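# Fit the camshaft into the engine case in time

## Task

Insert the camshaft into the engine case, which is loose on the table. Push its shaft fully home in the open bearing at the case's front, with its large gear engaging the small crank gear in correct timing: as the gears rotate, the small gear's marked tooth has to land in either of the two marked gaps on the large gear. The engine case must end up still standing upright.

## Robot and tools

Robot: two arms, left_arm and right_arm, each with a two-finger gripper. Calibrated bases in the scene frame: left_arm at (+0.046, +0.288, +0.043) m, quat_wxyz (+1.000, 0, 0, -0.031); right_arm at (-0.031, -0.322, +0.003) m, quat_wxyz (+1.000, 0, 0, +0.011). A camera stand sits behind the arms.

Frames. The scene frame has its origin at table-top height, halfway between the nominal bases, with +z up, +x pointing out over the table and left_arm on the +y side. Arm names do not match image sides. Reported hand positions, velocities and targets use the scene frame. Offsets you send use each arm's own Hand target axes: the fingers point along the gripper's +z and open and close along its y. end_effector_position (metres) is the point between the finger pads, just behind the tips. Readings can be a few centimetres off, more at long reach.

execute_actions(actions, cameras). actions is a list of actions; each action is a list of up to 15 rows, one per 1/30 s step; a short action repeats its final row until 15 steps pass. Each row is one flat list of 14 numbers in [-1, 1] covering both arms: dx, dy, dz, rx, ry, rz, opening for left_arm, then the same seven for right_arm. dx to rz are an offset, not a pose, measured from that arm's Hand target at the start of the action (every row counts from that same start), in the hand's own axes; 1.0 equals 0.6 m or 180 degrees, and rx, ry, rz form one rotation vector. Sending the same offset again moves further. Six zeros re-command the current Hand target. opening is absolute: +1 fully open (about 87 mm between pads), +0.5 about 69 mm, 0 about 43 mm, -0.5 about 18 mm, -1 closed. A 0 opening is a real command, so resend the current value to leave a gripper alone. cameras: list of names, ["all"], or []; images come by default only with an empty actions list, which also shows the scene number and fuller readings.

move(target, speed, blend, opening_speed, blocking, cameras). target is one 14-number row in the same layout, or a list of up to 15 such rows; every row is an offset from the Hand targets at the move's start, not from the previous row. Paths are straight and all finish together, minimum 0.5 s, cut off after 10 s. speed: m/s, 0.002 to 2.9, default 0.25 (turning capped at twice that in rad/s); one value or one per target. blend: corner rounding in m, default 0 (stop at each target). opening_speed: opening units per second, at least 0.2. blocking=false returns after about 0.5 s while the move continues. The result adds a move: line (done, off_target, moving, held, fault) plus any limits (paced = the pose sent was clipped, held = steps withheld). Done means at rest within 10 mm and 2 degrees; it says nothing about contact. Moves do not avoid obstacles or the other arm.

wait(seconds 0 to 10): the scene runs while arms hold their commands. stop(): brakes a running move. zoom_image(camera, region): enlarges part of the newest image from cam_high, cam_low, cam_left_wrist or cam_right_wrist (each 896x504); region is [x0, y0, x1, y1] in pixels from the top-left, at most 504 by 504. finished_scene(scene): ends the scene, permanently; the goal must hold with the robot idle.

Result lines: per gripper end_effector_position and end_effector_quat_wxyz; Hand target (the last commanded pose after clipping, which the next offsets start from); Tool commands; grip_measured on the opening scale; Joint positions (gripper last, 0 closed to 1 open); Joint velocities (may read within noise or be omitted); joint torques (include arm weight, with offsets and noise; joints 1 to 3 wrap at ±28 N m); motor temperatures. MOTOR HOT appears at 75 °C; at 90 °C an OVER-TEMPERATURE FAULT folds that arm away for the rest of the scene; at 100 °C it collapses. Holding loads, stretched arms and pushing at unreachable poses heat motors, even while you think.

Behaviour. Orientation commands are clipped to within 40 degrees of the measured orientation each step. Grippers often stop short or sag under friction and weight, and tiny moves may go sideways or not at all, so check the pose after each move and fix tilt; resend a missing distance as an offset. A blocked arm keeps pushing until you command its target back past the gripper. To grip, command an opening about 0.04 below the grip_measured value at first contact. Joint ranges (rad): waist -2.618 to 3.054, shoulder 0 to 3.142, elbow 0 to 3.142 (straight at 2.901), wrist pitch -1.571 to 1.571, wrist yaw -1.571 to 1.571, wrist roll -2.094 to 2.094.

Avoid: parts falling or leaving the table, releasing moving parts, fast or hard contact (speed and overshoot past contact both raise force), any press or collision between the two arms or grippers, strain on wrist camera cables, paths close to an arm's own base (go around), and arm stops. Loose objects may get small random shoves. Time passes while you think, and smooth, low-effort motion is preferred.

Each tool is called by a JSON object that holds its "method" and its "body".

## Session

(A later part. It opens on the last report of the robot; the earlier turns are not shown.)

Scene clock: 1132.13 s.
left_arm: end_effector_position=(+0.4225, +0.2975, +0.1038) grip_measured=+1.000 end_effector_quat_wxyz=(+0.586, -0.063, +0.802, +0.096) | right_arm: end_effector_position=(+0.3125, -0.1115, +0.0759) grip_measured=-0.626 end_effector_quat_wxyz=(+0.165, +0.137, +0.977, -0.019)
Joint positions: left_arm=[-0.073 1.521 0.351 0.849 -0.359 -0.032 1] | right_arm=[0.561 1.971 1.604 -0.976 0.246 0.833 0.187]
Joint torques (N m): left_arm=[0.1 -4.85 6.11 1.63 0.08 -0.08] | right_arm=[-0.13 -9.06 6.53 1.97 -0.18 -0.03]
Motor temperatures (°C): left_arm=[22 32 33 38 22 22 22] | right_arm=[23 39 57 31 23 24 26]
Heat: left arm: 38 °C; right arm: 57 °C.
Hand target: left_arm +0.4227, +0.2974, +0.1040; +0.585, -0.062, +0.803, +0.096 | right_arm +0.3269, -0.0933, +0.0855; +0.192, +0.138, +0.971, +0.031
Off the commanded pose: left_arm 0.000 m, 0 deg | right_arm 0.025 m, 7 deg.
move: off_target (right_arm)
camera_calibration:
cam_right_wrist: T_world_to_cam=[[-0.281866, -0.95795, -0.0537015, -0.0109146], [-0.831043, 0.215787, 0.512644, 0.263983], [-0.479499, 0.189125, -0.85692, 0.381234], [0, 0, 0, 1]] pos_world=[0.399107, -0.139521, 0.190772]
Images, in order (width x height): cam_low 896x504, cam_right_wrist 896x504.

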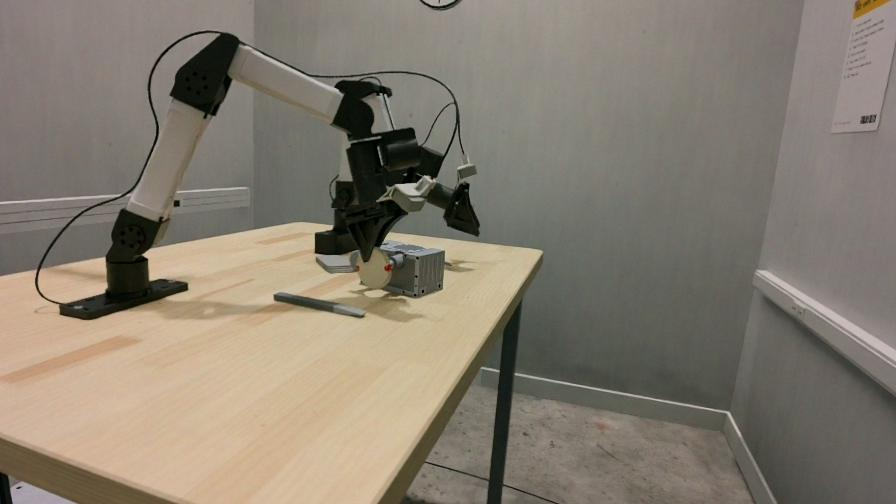

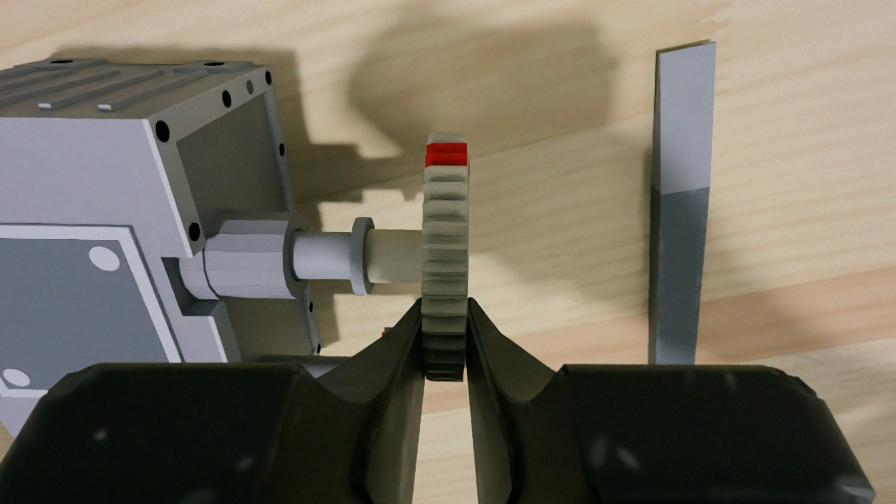

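{"method": "move", "body": {"target": [[0,0,0,0,0,0,1,0.0017,-0.03,-0.0015,0.02,0,0.0078,-0.75],[0,0,0,0,0,0,1,0.0017,-0.008,-0.0015,0.02,0,0.0078,-0.75]], "speed": 0.05, "cameras": ["cam_low","cam_right_wrist"]}}

{"method": "zoom_image", "body": {"camera": "cam_right_wrist", "region": [190, 205, 390, 305]}}

{"method": "zoom_image", "body": {"camera": "cam_low", "region": [380, 240, 412, 272]}}

Scene clock: 1171.53 s.
left_arm: end_effector_position=(+0.4225, +0.2975, +0.1038) grip_measured=+1.000 end_effector_quat_wxyz=(+0.586, -0.063, +0.802, +0.096) | right_arm: end_effector_position=(+0.3120, -0.1112, +0.0762) grip_measured=-0.626 end_effector_quat_wxyz=(+0.167, +0.142, +0.975, -0.022)
Joint positions: left_arm=[-0.073 1.521 0.351 0.849 -0.359 -0.032 1] | right_arm=[0.566 1.971 1.605 -0.979 0.255 0.846 0.187]
Joint torques (N m): left_arm=[0.31 -4.97 6.12 1.65 0.06 -0.09] | right_arm=[0.28 -7.05 10.09 1.28 0.17 0.34]
Motor temperatures (°C): left_arm=[22 32 33 38 22 22 22] | right_arm=[23 39 52 34 23 24 26]
Heat: left arm: 38 °C; right arm: 52 °C.
Hand target: left_arm +0.4227, +0.2974, +0.1040; +0.585, -0.062, +0.803, +0.096 | right_arm +0.3244, -0.0977, +0.0853; +0.187, +0.156, +0.970, +0.002
Off the commanded pose: left_arm 0.000 m, 0 deg | right_arm 0.021 m, 4 deg.
move: off_target (right_arm)
camera_calibration:
cam_right_wrist: T_world_to_cam=[[-0.291277, -0.955298, -0.0506313, -0.00767272], [-0.830931, 0.226421, 0.508219, 0.264856], [-0.474037, 0.190104, -0.859738, 0.37984], [0, 0, 0, 1]] pos_world=[0.3979, -0.139508, 0.191569]
Images, in order (width x height): cam_low 896x504, cam_right_wrist 896x504.

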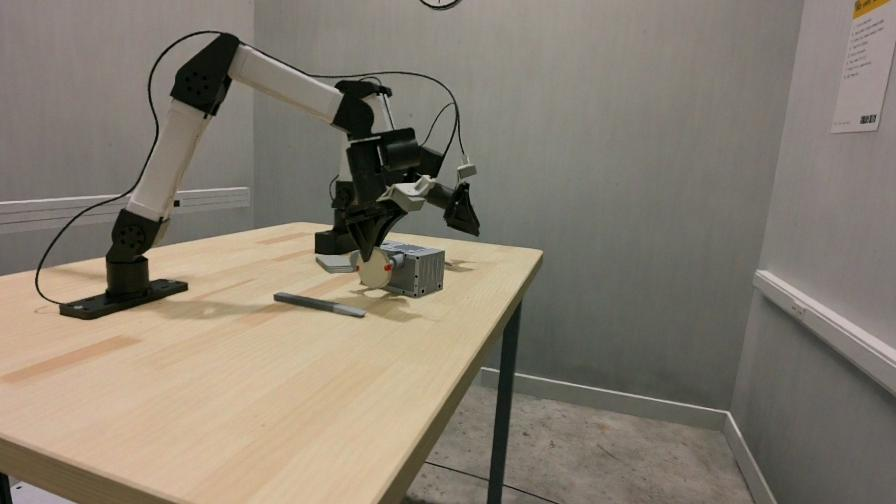

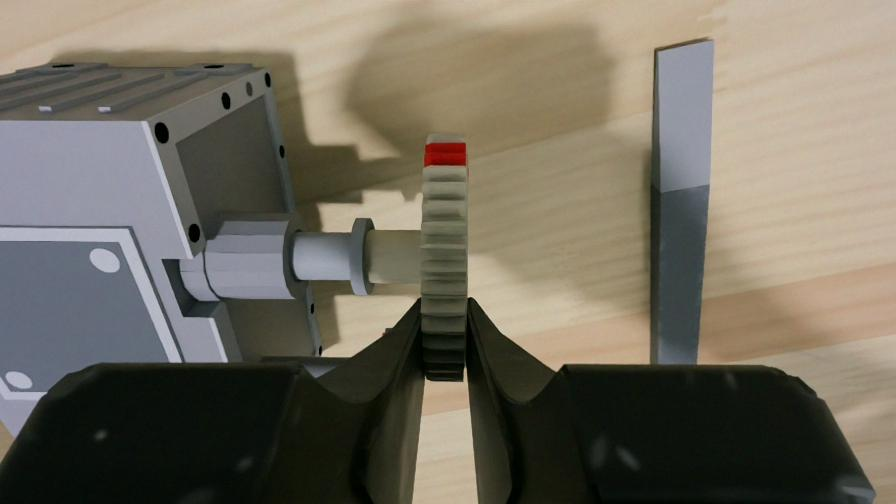

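Scaled by 2.520 from the camera's 896x504 image, which has a finer 1280x720 frame.

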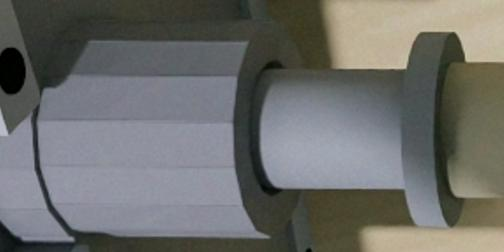

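Scaled by 15.750 from the camera's 896x504 image, which has a finer 1280x720 frame.

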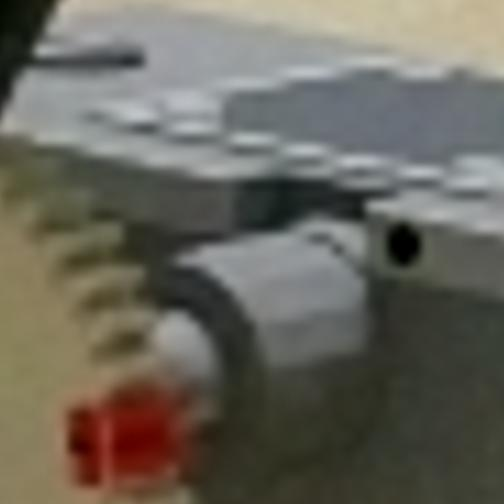

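{"method": "move", "body": {"target": [[0,0,0,0,0,0,1,-0.0035,-0.024,0,0,0.025,0,-0.75],[0,0,0,0,0,0,1,-0.0035,0.0,0,0,0.025,0,-0.75]], "speed": 0.05, "cameras": ["cam_low","cam_high","cam_right_wrist"]}}

{"method": "zoom_image", "body": {"camera": "cam_right_wrist", "region": [190, 205, 470, 385]}}

{"method": "zoom_image", "body": {"camera": "cam_low", "region": [345, 240, 417, 295]}}

{"method": "zoom_image", "body": {"camera": "cam_high", "region": [422, 225, 462, 265]}}

Scene clock: 1215.10 s.
left_arm: end_effector_position=(+0.4225, +0.2975, +0.1038) grip_measured=+1.000 end_effector_quat_wxyz=(+0.586, -0.063, +0.802, +0.096) | right_arm: end_effector_position=(+0.3140, -0.1127, +0.0773) grip_measured=-0.626 end_effector_quat_wxyz=(+0.131, +0.143, +0.981, -0.020)
Joint positions: left_arm=[-0.073 1.521 0.351 0.849 -0.359 -0.032 1] | right_arm=[0.537 2.024 1.691 -1.061 0.199 0.829 0.187]
Joint torques (N m): left_arm=[0.05 -5.01 5.91 1.68 0.07 -0.09] | right_arm=[0.14 -7.35 10.18 1.19 0.02 0.31]
Heat: left arm: 38 °C; right arm: 53 °C.
Hand target: left_arm +0.4227, +0.2974, +0.1040; +0.585, -0.062, +0.803, +0.096 | right_arm +0.3263, -0.0982, +0.0861; +0.148, +0.156, +0.977, +0.008
Off the commanded pose: left_arm 0.000 m, 0 deg | right_arm 0.021 m, 4 deg.
move: off_target (right_arm)
camera_calibration:
cam_right_wrist: T_world_to_cam=[[-0.296051, -0.954144, -0.044312, -0.00738967], [-0.792158, 0.21934, 0.56954, 0.248631], [-0.533703, 0.203715, -0.820769, 0.399227], [0, 0, 0, 1]] pos_world=[0.407836, -0.142914, 0.18574]
Images, in order (width x height): cam_high 896x504, cam_low 896x504, cam_right_wrist 896x504.

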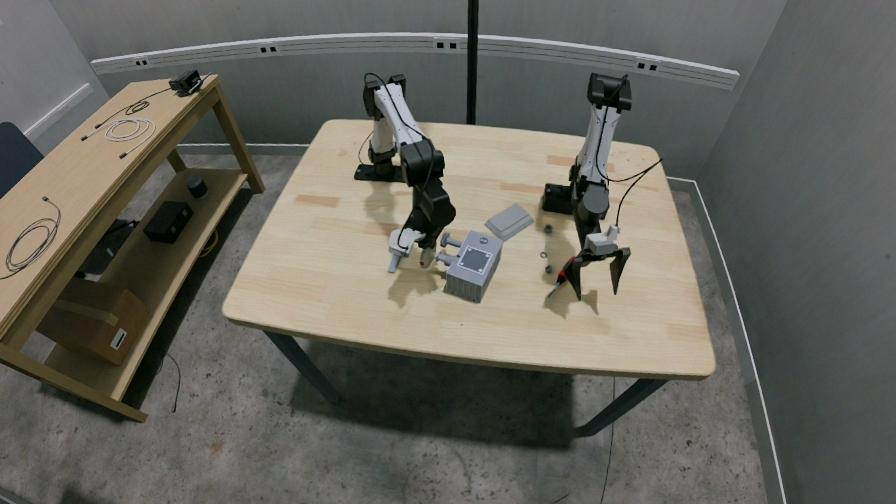

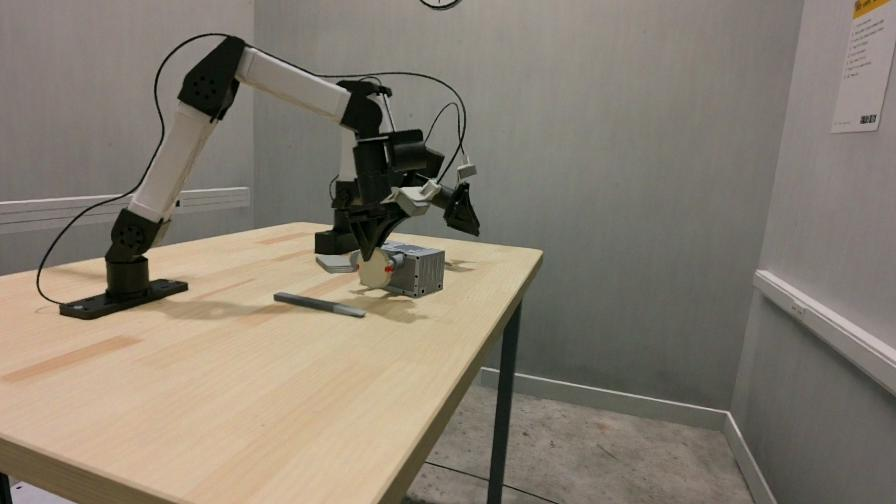

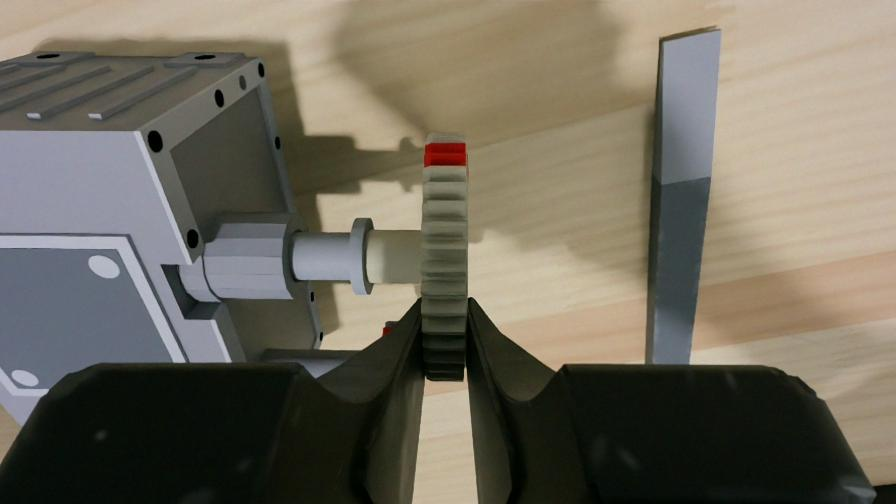

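Scaled by 1.800 from the camera's 896x504 image, which has a finer 1280x720 frame.

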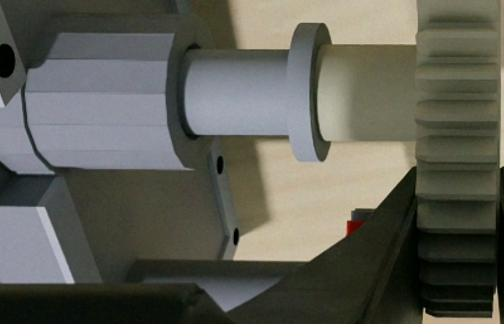

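Scaled by 7.000 from the camera's 896x504 image, which has a finer 1280x720 frame.

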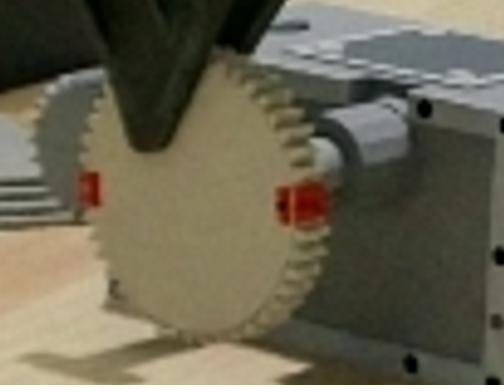

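Scaled by 12.600 from the camera's 896x504 image, which has a finer 1280x720 frame.

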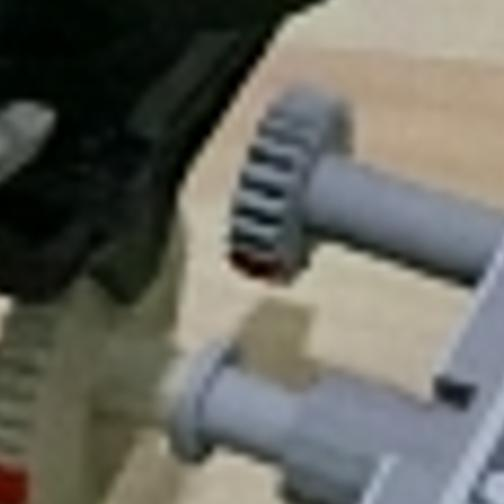

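{"method": "zoom_image", "body": {"camera": "cam_low", "region": [384, 245, 408, 269]}}

{"method": "zoom_image", "body": {"camera": "cam_high", "region": [436, 248, 460, 272]}}

{"method": "zoom_image", "body": {"camera": "cam_right_wrist", "region": [270, 215, 370, 305]}}

Scaled by 21.000 from the camera's 896x504 image, which has a finer 1280x720 frame.

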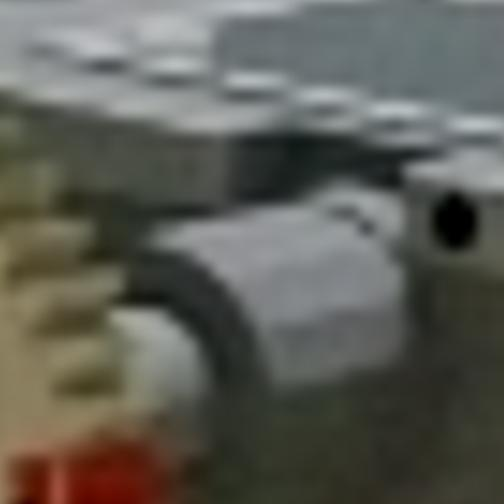

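Scaled by 21.000 from the camera's 896x504 image, which has a finer 1280x720 frame.

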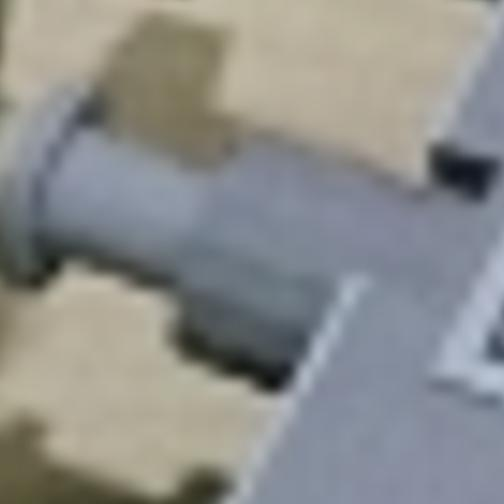

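Scaled by 5.040 from the camera's 896x504 image, which has a finer 1280x720 frame.

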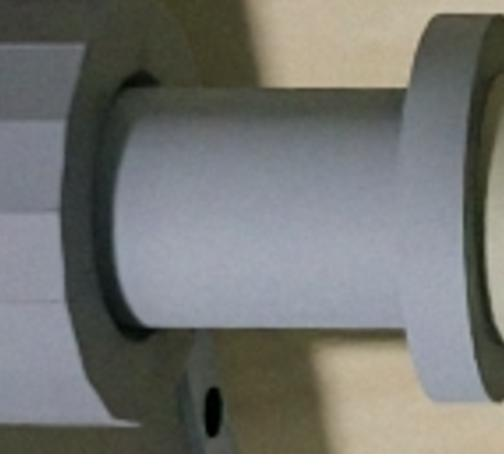

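{"method": "move", "body": {"target": [[0,0,0,0,0,0,1,-0.0015,-0.024,-0.0045,0.0095,0,-0.004,-0.75],[0,0,0,0,0,0,1,-0.0015,0.003,-0.0045,0.0095,0,-0.004,-0.75]], "speed": 0.06, "cameras": ["cam_low","cam_right_wrist"]}}

{"method": "zoom_image", "body": {"camera": "cam_right_wrist", "region": [190, 205, 470, 385]}}

{"method": "zoom_image", "body": {"camera": "cam_low", "region": [345, 240, 417, 295]}}

Scene clock: 1255.57 s.
left_arm: end_effector_position=(+0.4225, +0.2975, +0.1038) grip_measured=+1.000 end_effector_quat_wxyz=(+0.586, -0.063, +0.802, +0.096) | right_arm: end_effector_position=(+0.3153, -0.1074, +0.0779) grip_measured=-0.626 end_effector_quat_wxyz=(+0.125, +0.142, +0.982, -0.026)
Joint positions: left_arm=[-0.073 1.521 0.351 0.849 -0.359 -0.032 1] | right_arm=[0.546 2.059 1.746 -1.101 0.202 0.84 0.187]
Joint torques (N m): left_arm=[0.06 -4.74 6.01 1.61 0.06 -0.08] | right_arm=[0.28 -7.88 10.51 1 0.23 0.24]
Motor temperatures (°C): left_arm=[22 32 33 38 22 22 22] | right_arm=[23 40 55 31 23 24 26]
Heat: left arm: 38 °C; right arm: 55 °C.
Hand target: left_arm +0.4227, +0.2974, +0.1040; +0.585, -0.062, +0.803, +0.096 | right_arm +0.3268, -0.0968, +0.0890; +0.146, +0.152, +0.978, -0.007
Off the commanded pose: left_arm 0.000 m, 0 deg | right_arm 0.019 m, 4 deg.
move: off_target (right_arm)
camera_calibration:
cam_right_wrist: T_world_to_cam=[[-0.297424, -0.954283, -0.0297147, -0.00262624], [-0.783613, 0.226214, 0.5786, 0.245474], [-0.545426, 0.195374, -0.81507, 0.401645], [0, 0, 0, 1]] pos_world=[0.410644, -0.136507, 0.18526]
Images, in order (width x height): cam_low 896x504, cam_right_wrist 896x504.

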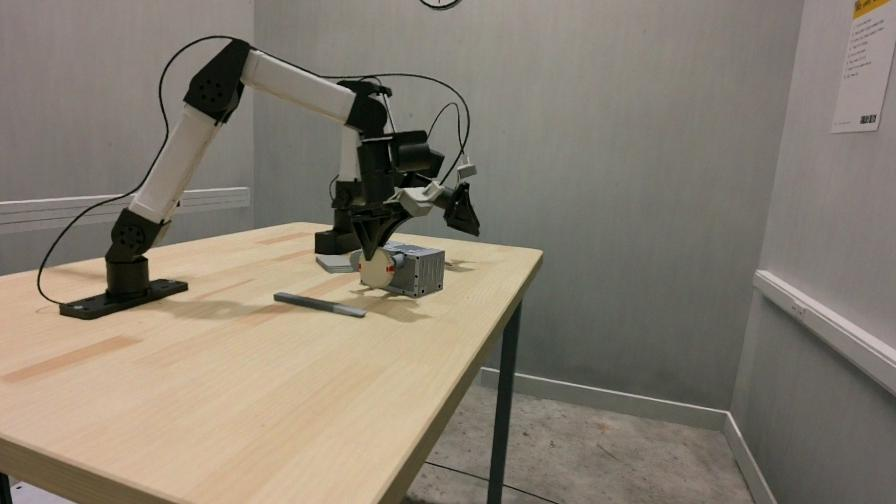

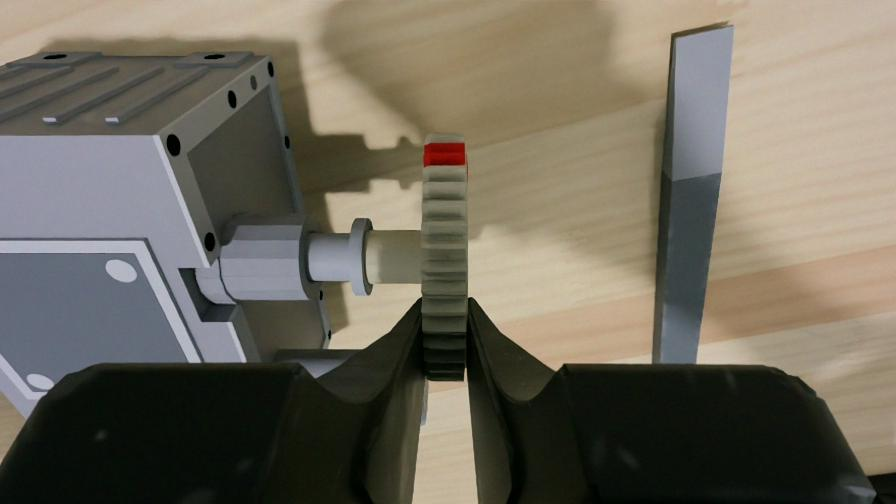

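Scaled by 1.800 from the camera's 896x504 image, which has a finer 1280x720 frame.

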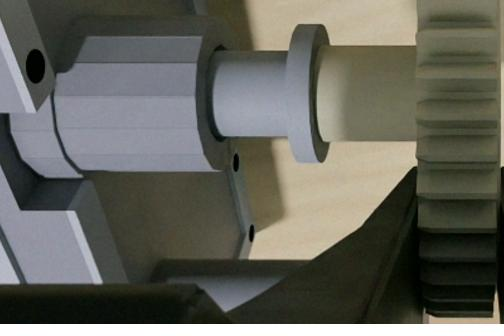

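Scaled by 7.000 from the camera's 896x504 image, which has a finer 1280x720 frame.

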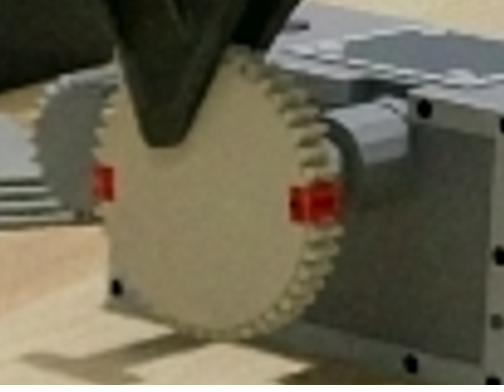

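{"method": "move", "body": {"target": [[0,0,0,0,0,0,1,0,-0.008,0,0,0,0,-0.75],[0,0,0,0,0,0,1,0,0.014,0,0,0,0,-0.75]], "speed": 0.06, "cameras": ["cam_low","cam_high","cam_right_wrist"]}}

{"method": "zoom_image", "body": {"camera": "cam_right_wrist", "region": [190, 205, 470, 385]}}

{"method": "zoom_image", "body": {"camera": "cam_high", "region": [422, 225, 462, 265]}}

Scene clock: 1267.13 s.
left_arm: end_effector_position=(+0.4225, +0.2975, +0.1038) grip_measured=+1.000 end_effector_quat_wxyz=(+0.586, -0.063, +0.802, +0.096) | right_arm: end_effector_position=(+0.3164, -0.1013, +0.0780) grip_measured=-0.626 end_effector_quat_wxyz=(+0.123, +0.140, +0.982, -0.030)
Joint positions: left_arm=[-0.073 1.521 0.351 0.849 -0.359 -0.032 1] | right_arm=[0.559 2.085 1.787 -1.126 0.207 0.848 0.187]
Joint torques (N m): left_arm=[0.29 -4.89 6.15 1.65 0.05 -0.06] | right_arm=[0.28 -7.95 10.69 1.05 0.2 0.3]
Motor temperatures (°C): left_arm=[22 32 33 38 22 22 22] | right_arm=[23 41 55 31 23 24 26]
Heat: left arm: 38 °C; right arm: 55 °C.
Hand target: left_arm +0.4227, +0.2974, +0.1040; +0.585, -0.062, +0.803, +0.096 | right_arm +0.3293, -0.0887, +0.0893; +0.146, +0.152, +0.978, -0.007
Off the commanded pose: left_arm 0.000 m, 0 deg | right_arm 0.021 m, 4 deg.
move: off_target (right_arm)
camera_calibration:
cam_right_wrist: T_world_to_cam=[[-0.293584, -0.955696, -0.0212977, 0.00154894], [-0.781561, 0.227143, 0.581007, 0.244118], [-0.550428, 0.18722, -0.81362, 0.40187], [0, 0, 0, 1]] pos_world=[0.412448, -0.129207, 0.185168]
Images, in order (width x height): cam_high 896x504, cam_low 896x504, cam_right_wrist 896x504.

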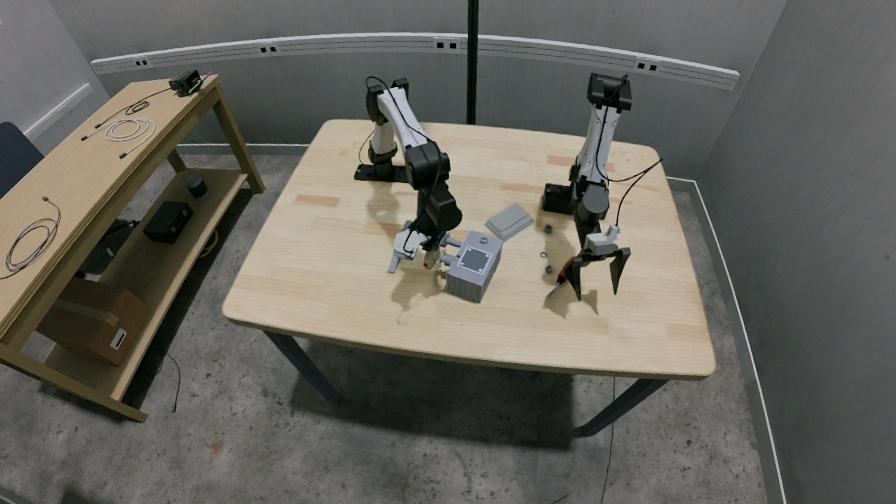

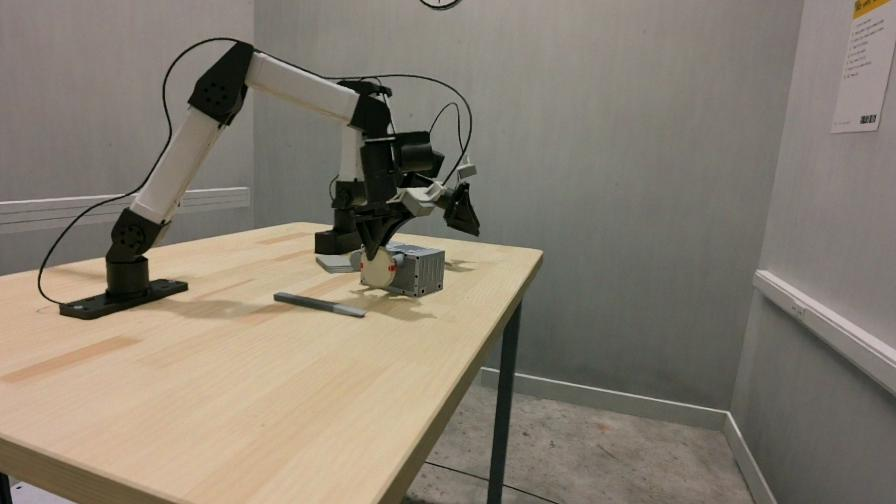

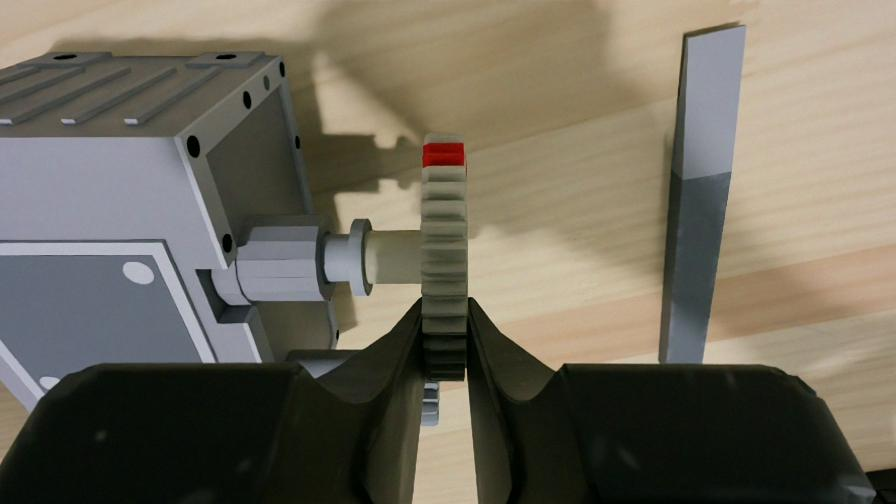

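Scaled by 1.800 from the camera's 896x504 image, which has a finer 1280x720 frame.

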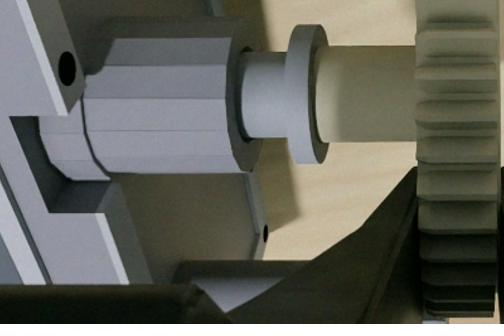

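Scaled by 12.600 from the camera's 896x504 image, which has a finer 1280x720 frame.

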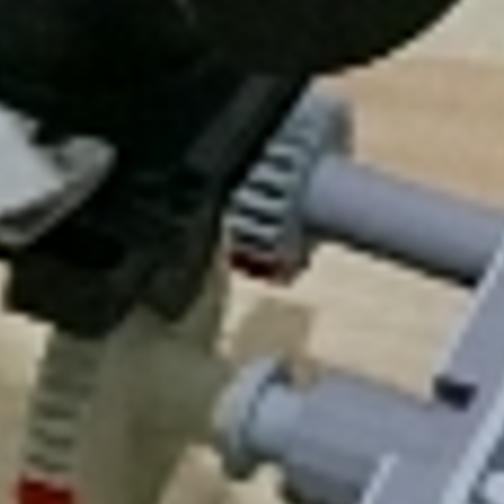

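{"method": "move", "body": {"target": [[0,0,0,0,0,0,1,0,-0.008,0,0,0,0,-0.75],[0,0,0,0,0,0,1,0,0.014,0,0,0,0,-0.75]], "speed": 0.06, "cameras": ["cam_low","cam_high","cam_right_wrist"]}}

{"method": "zoom_image", "body": {"camera": "cam_right_wrist", "region": [270, 205, 510, 435]}}

{"method": "zoom_image", "body": {"camera": "cam_low", "region": [345, 240, 417, 295]}}

{"method": "zoom_image", "body": {"camera": "cam_high", "region": [422, 225, 462, 265]}}

Scene clock: 1276.43 s.
left_arm: end_effector_position=(+0.4225, +0.2975, +0.1038) grip_measured=+1.000 end_effector_quat_wxyz=(+0.586, -0.063, +0.802, +0.096) | right_arm: end_effector_position=(+0.3161, -0.1002, +0.0785) grip_measured=-0.625 end_effector_quat_wxyz=(+0.115, +0.142, +0.982, -0.038)
Joint positions: left_arm=[-0.073 1.521 0.351 0.849 -0.359 -0.032 1] | right_arm=[0.562 2.111 1.829 -1.165 0.211 0.857 0.187]
Joint torques (N m): left_arm=[0.21 -4.75 6.09 1.64 0.09 -0.07] | right_arm=[1.01 -7.97 10.97 1.22 0.19 0.33]
Motor temperatures (°C): left_arm=[22 32 33 38 22 22 22] | right_arm=[23 41 56 31 23 24 26]
Heat: left arm: 38 °C; right arm: 56 °C.
Hand target: left_arm +0.4227, +0.2974, +0.1040; +0.585, -0.062, +0.803, +0.096 | right_arm +0.3319, -0.0808, +0.0897; +0.146, +0.152, +0.978, -0.007
Off the commanded pose: left_arm 0.000 m, 0 deg | right_arm 0.027 m, 5 deg.
move: off_target (right_arm)
camera_calibration:
cam_right_wrist: T_world_to_cam=[[-0.299793, -0.954, -0.00293426, 0.00304952], [-0.770268, 0.240238, 0.590739, 0.240321], [-0.56286, 0.179359, -0.806857, 0.404594], [0, 0, 0, 1]] pos_world=[0.413755, -0.127393, 0.184491]
Images, in order (width x height): cam_high 896x504, cam_low 896x504, cam_right_wrist 896x504.

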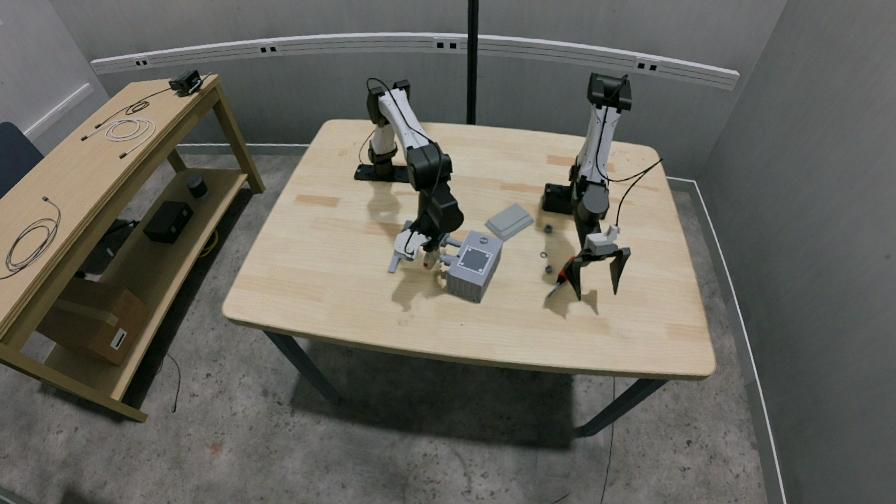

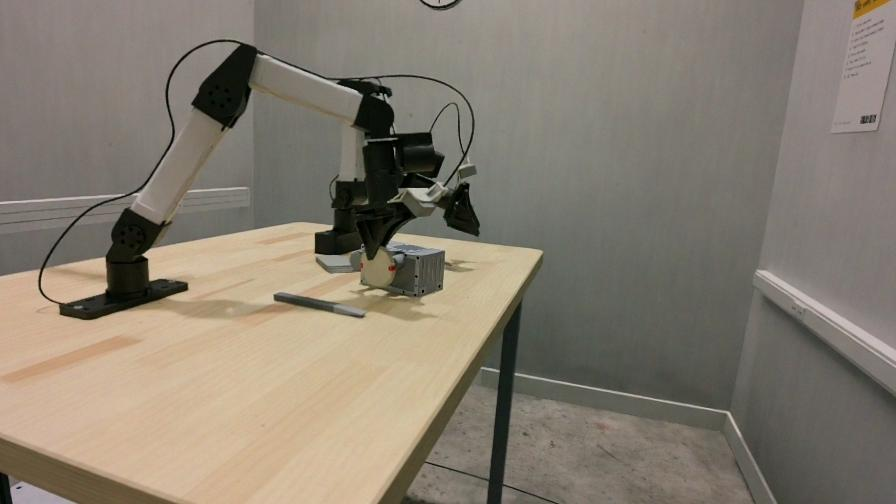

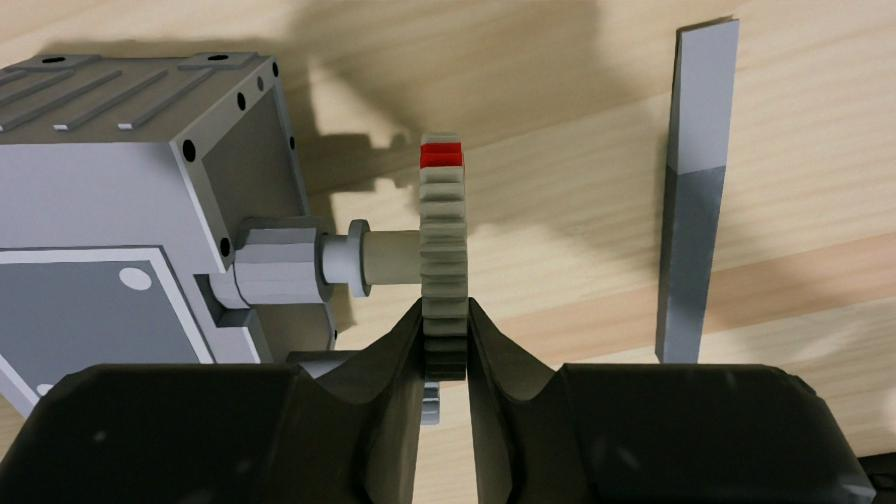

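Scaled by 2.100 from the camera's 896x504 image, which has a finer 1280x720 frame.

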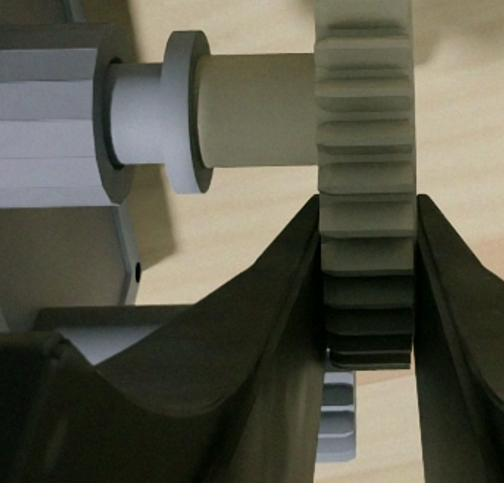

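Scaled by 7.000 from the camera's 896x504 image, which has a finer 1280x720 frame.

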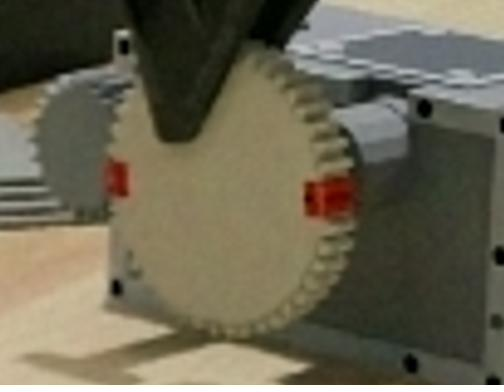

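Scaled by 12.600 from the camera's 896x504 image, which has a finer 1280x720 frame.

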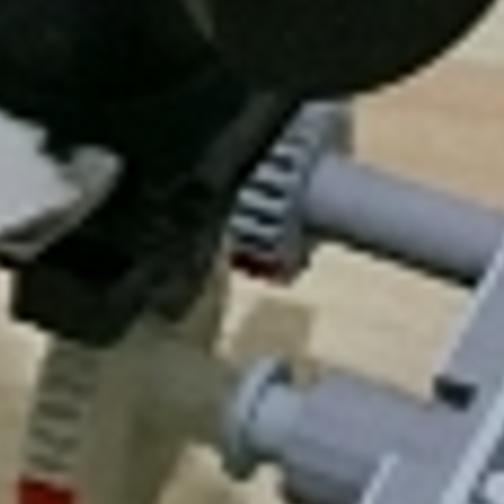

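{"method": "move", "body": {"target": [[0,0,0,0,0,0,1,0,-0.024,0,-0.006,0,0,-0.75],[0,0,0,0,0,0,1,0,0.002,0,-0.008,0,0,-0.75]], "speed": 0.06, "cameras": ["cam_low","cam_high","cam_right_wrist"]}}

{"method": "zoom_image", "body": {"camera": "cam_right_wrist", "region": [270, 205, 510, 435]}}

{"method": "zoom_image", "body": {"camera": "cam_low", "region": [345, 240, 385, 275]}}

Scene clock: 1289.23 s.
left_arm: end_effector_position=(+0.4225, +0.2975, +0.1038) grip_measured=+1.000 end_effector_quat_wxyz=(+0.586, -0.063, +0.802, +0.096) | right_arm: end_effector_position=(+0.3162, -0.0999, +0.0782) grip_measured=-0.626 end_effector_quat_wxyz=(+0.120, +0.141, +0.982, -0.031)
Joint positions: left_arm=[-0.073 1.521 0.351 0.849 -0.359 -0.032 1] | right_arm=[0.561 2.094 1.801 -1.137 0.206 0.853 0.187]
Joint torques (N m): left_arm=[0.25 -4.89 6.04 1.63 0.07 -0.04] | right_arm=[0.7 -7.94 10.91 1.3 0.06 0.27]
Motor temperatures (°C): left_arm=[22 32 33 38 22 22 22] | right_arm=[23 40 56 31 23 24 26]
Heat: left arm: 38 °C; right arm: 56 °C.
Hand target: left_arm +0.4227, +0.2974, +0.1040; +0.585, -0.062, +0.803, +0.096 | right_arm +0.3323, -0.0797, +0.0896; +0.148, +0.150, +0.978, +0.005
Off the commanded pose: left_arm 0.000 m, 0 deg | right_arm 0.028 m, 5 deg.
move: off_target (right_arm)
camera_calibration:
cam_right_wrist: T_world_to_cam=[[-0.295952, -0.955029, -0.0182302, 0.00337275], [-0.777763, 0.229852, 0.585024, 0.242265], [-0.554525, 0.187318, -0.810811, 0.402737], [0, 0, 0, 1]] pos_world=[0.41275, -0.127904, 0.184875]
Images, in order (width x height): cam_high 896x504, cam_low 896x504, cam_right_wrist 896x504.

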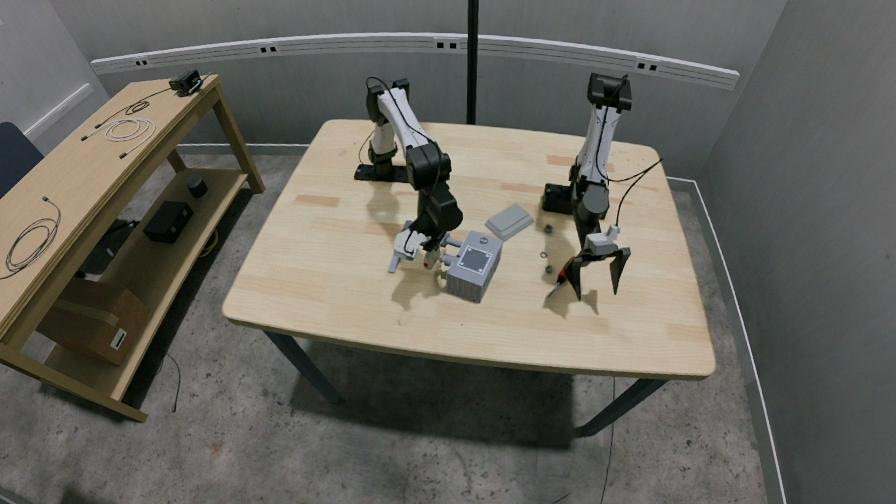

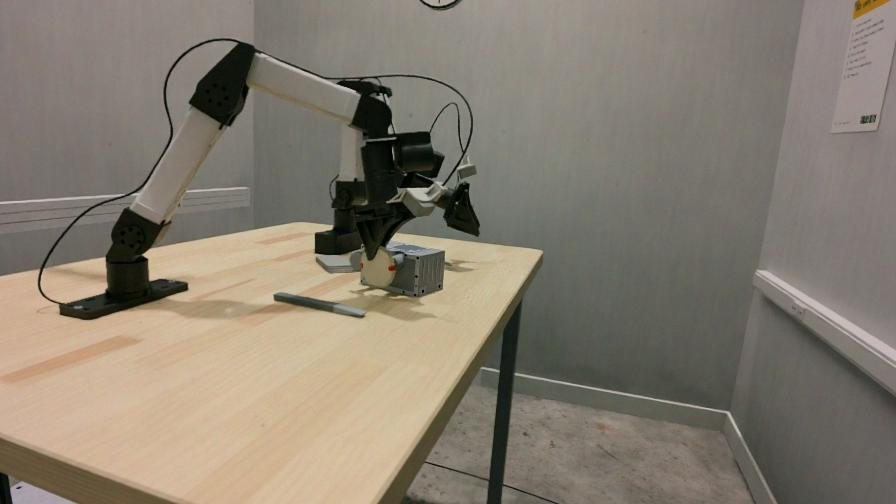

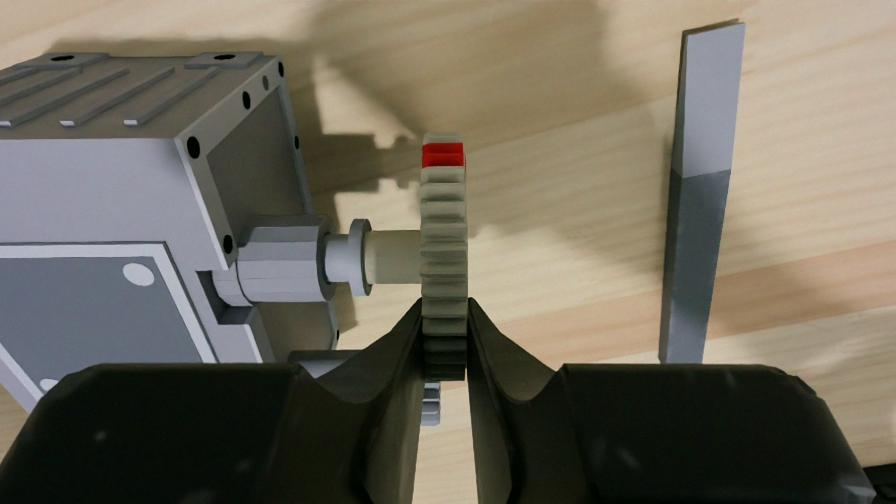

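Scaled by 2.100 from the camera's 896x504 image, which has a finer 1280x720 frame.

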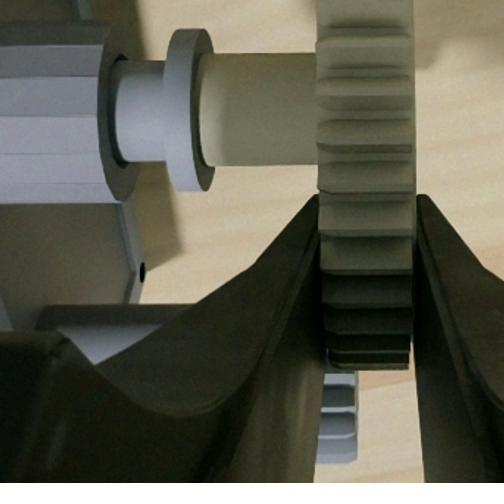

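Scaled by 12.600 from the camera's 896x504 image, which has a finer 1280x720 frame.

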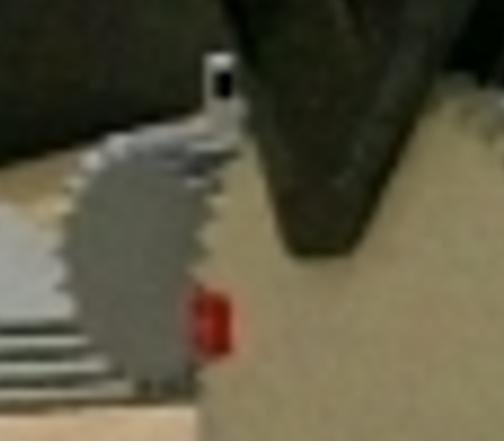

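{"method": "move", "body": {"target": [[0,0,0,0,0,0,1,0.002,0.0,0,0,-0.014,0,-0.75],[0,0,0,0,0,0,1,-0.002,0.001,0,0,0.014,0,-0.75],[0,0,0,0,0,0,1,0.0028,0.002,0,0,-0.02,0,-0.75],[0,0,0,0,0,0,1,0,0.002,0,0,0,0,-0.75]], "speed": 0.06, "cameras": ["cam_low","cam_high","cam_right_wrist"]}}

{"method": "zoom_image", "body": {"camera": "cam_right_wrist", "region": [270, 205, 510, 435]}}

{"method": "zoom_image", "body": {"camera": "cam_low", "region": [345, 240, 417, 295]}}

Scene clock: 1306.17 s.
left_arm: end_effector_position=(+0.4225, +0.2975, +0.1038) grip_measured=+1.000 end_effector_quat_wxyz=(+0.586, -0.063, +0.802, +0.096) | right_arm: end_effector_position=(+0.3158, -0.0990, +0.0781) grip_measured=-0.624 end_effector_quat_wxyz=(+0.125, +0.143, +0.981, -0.039)
Joint positions: left_arm=[-0.073 1.521 0.351 0.849 -0.359 -0.032 1] | right_arm=[0.572 2.099 1.808 -1.145 0.226 0.866 0.188]
Joint torques (N m): left_arm=[0.14 -4.85 6.02 1.65 0.08 -0.09] | right_arm=[0.08 -8.01 10.93 1.35 -0.13 0.13]
Motor temperatures (°C): left_arm=[22 32 33 38 22 22 22] | right_arm=[23 40 55 32 23 24 26]
Heat: left arm: 38 °C; right arm: 55 °C.
Hand target: left_arm +0.4227, +0.2974, +0.1040; +0.585, -0.062, +0.803, +0.096 | right_arm +0.3326, -0.0784, +0.0896; +0.148, +0.150, +0.978, +0.005
Off the commanded pose: left_arm 0.000 m, 0 deg | right_arm 0.029 m, 6 deg.
move: off_target (right_arm)
camera_calibration:
cam_right_wrist: T_world_to_cam=[[-0.301424, -0.95348, -0.00437624, 0.00486613], [-0.781015, 0.244264, 0.574761, 0.245101], [-0.546954, 0.176665, -0.818309, 0.399392], [0, 0, 0, 1]] pos_world=[0.411343, -0.125788, 0.185973]
Images, in order (width x height): cam_high 896x504, cam_low 896x504, cam_right_wrist 896x504.

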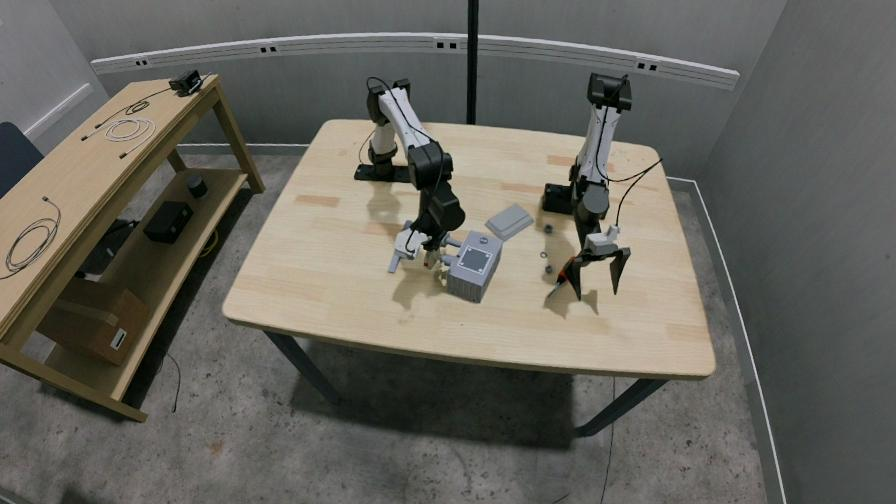

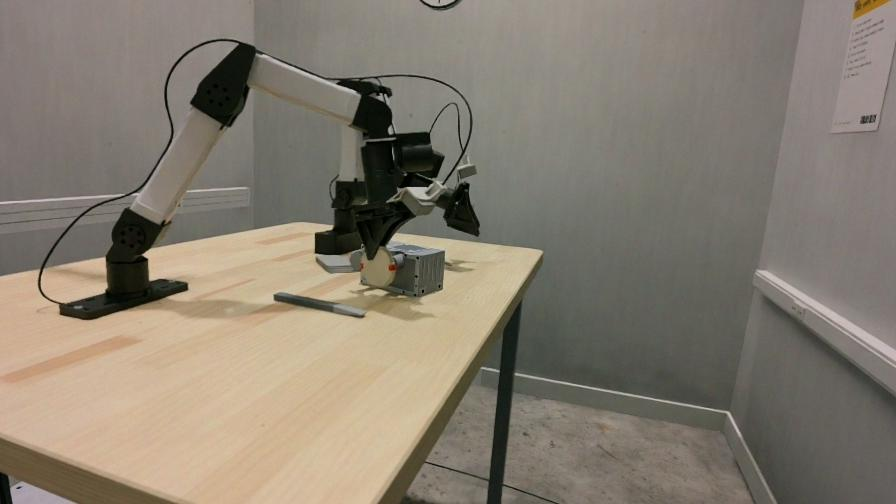

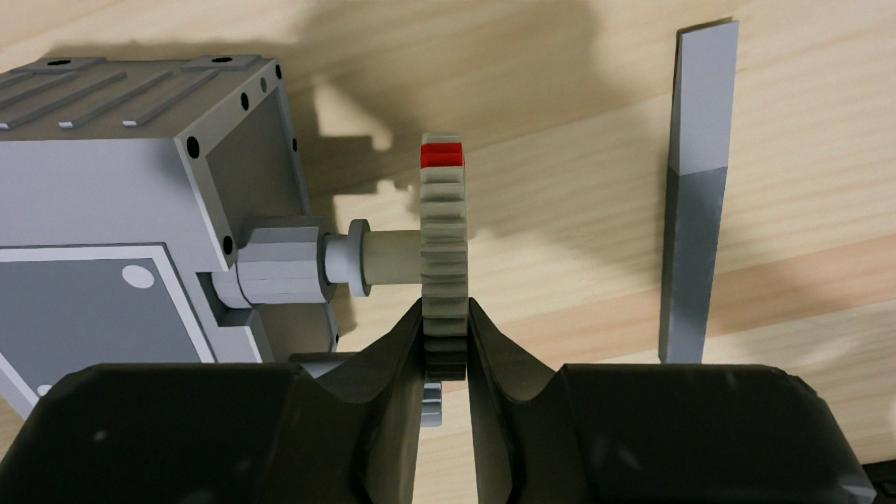

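Scaled by 2.100 from the camera's 896x504 image, which has a finer 1280x720 frame.

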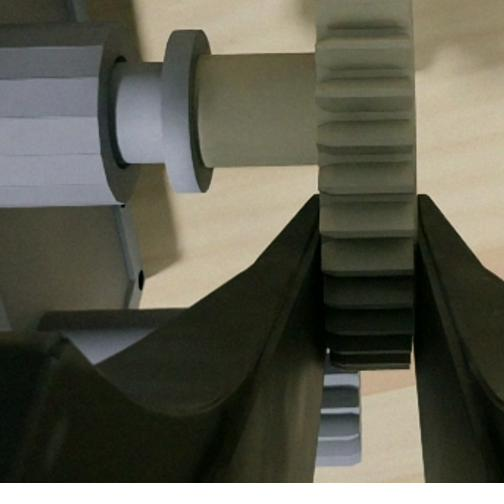

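Scaled by 7.000 from the camera's 896x504 image, which has a finer 1280x720 frame.

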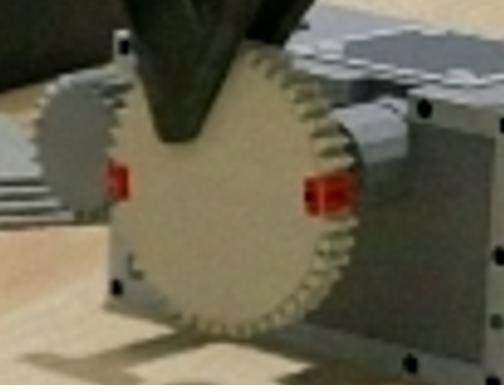

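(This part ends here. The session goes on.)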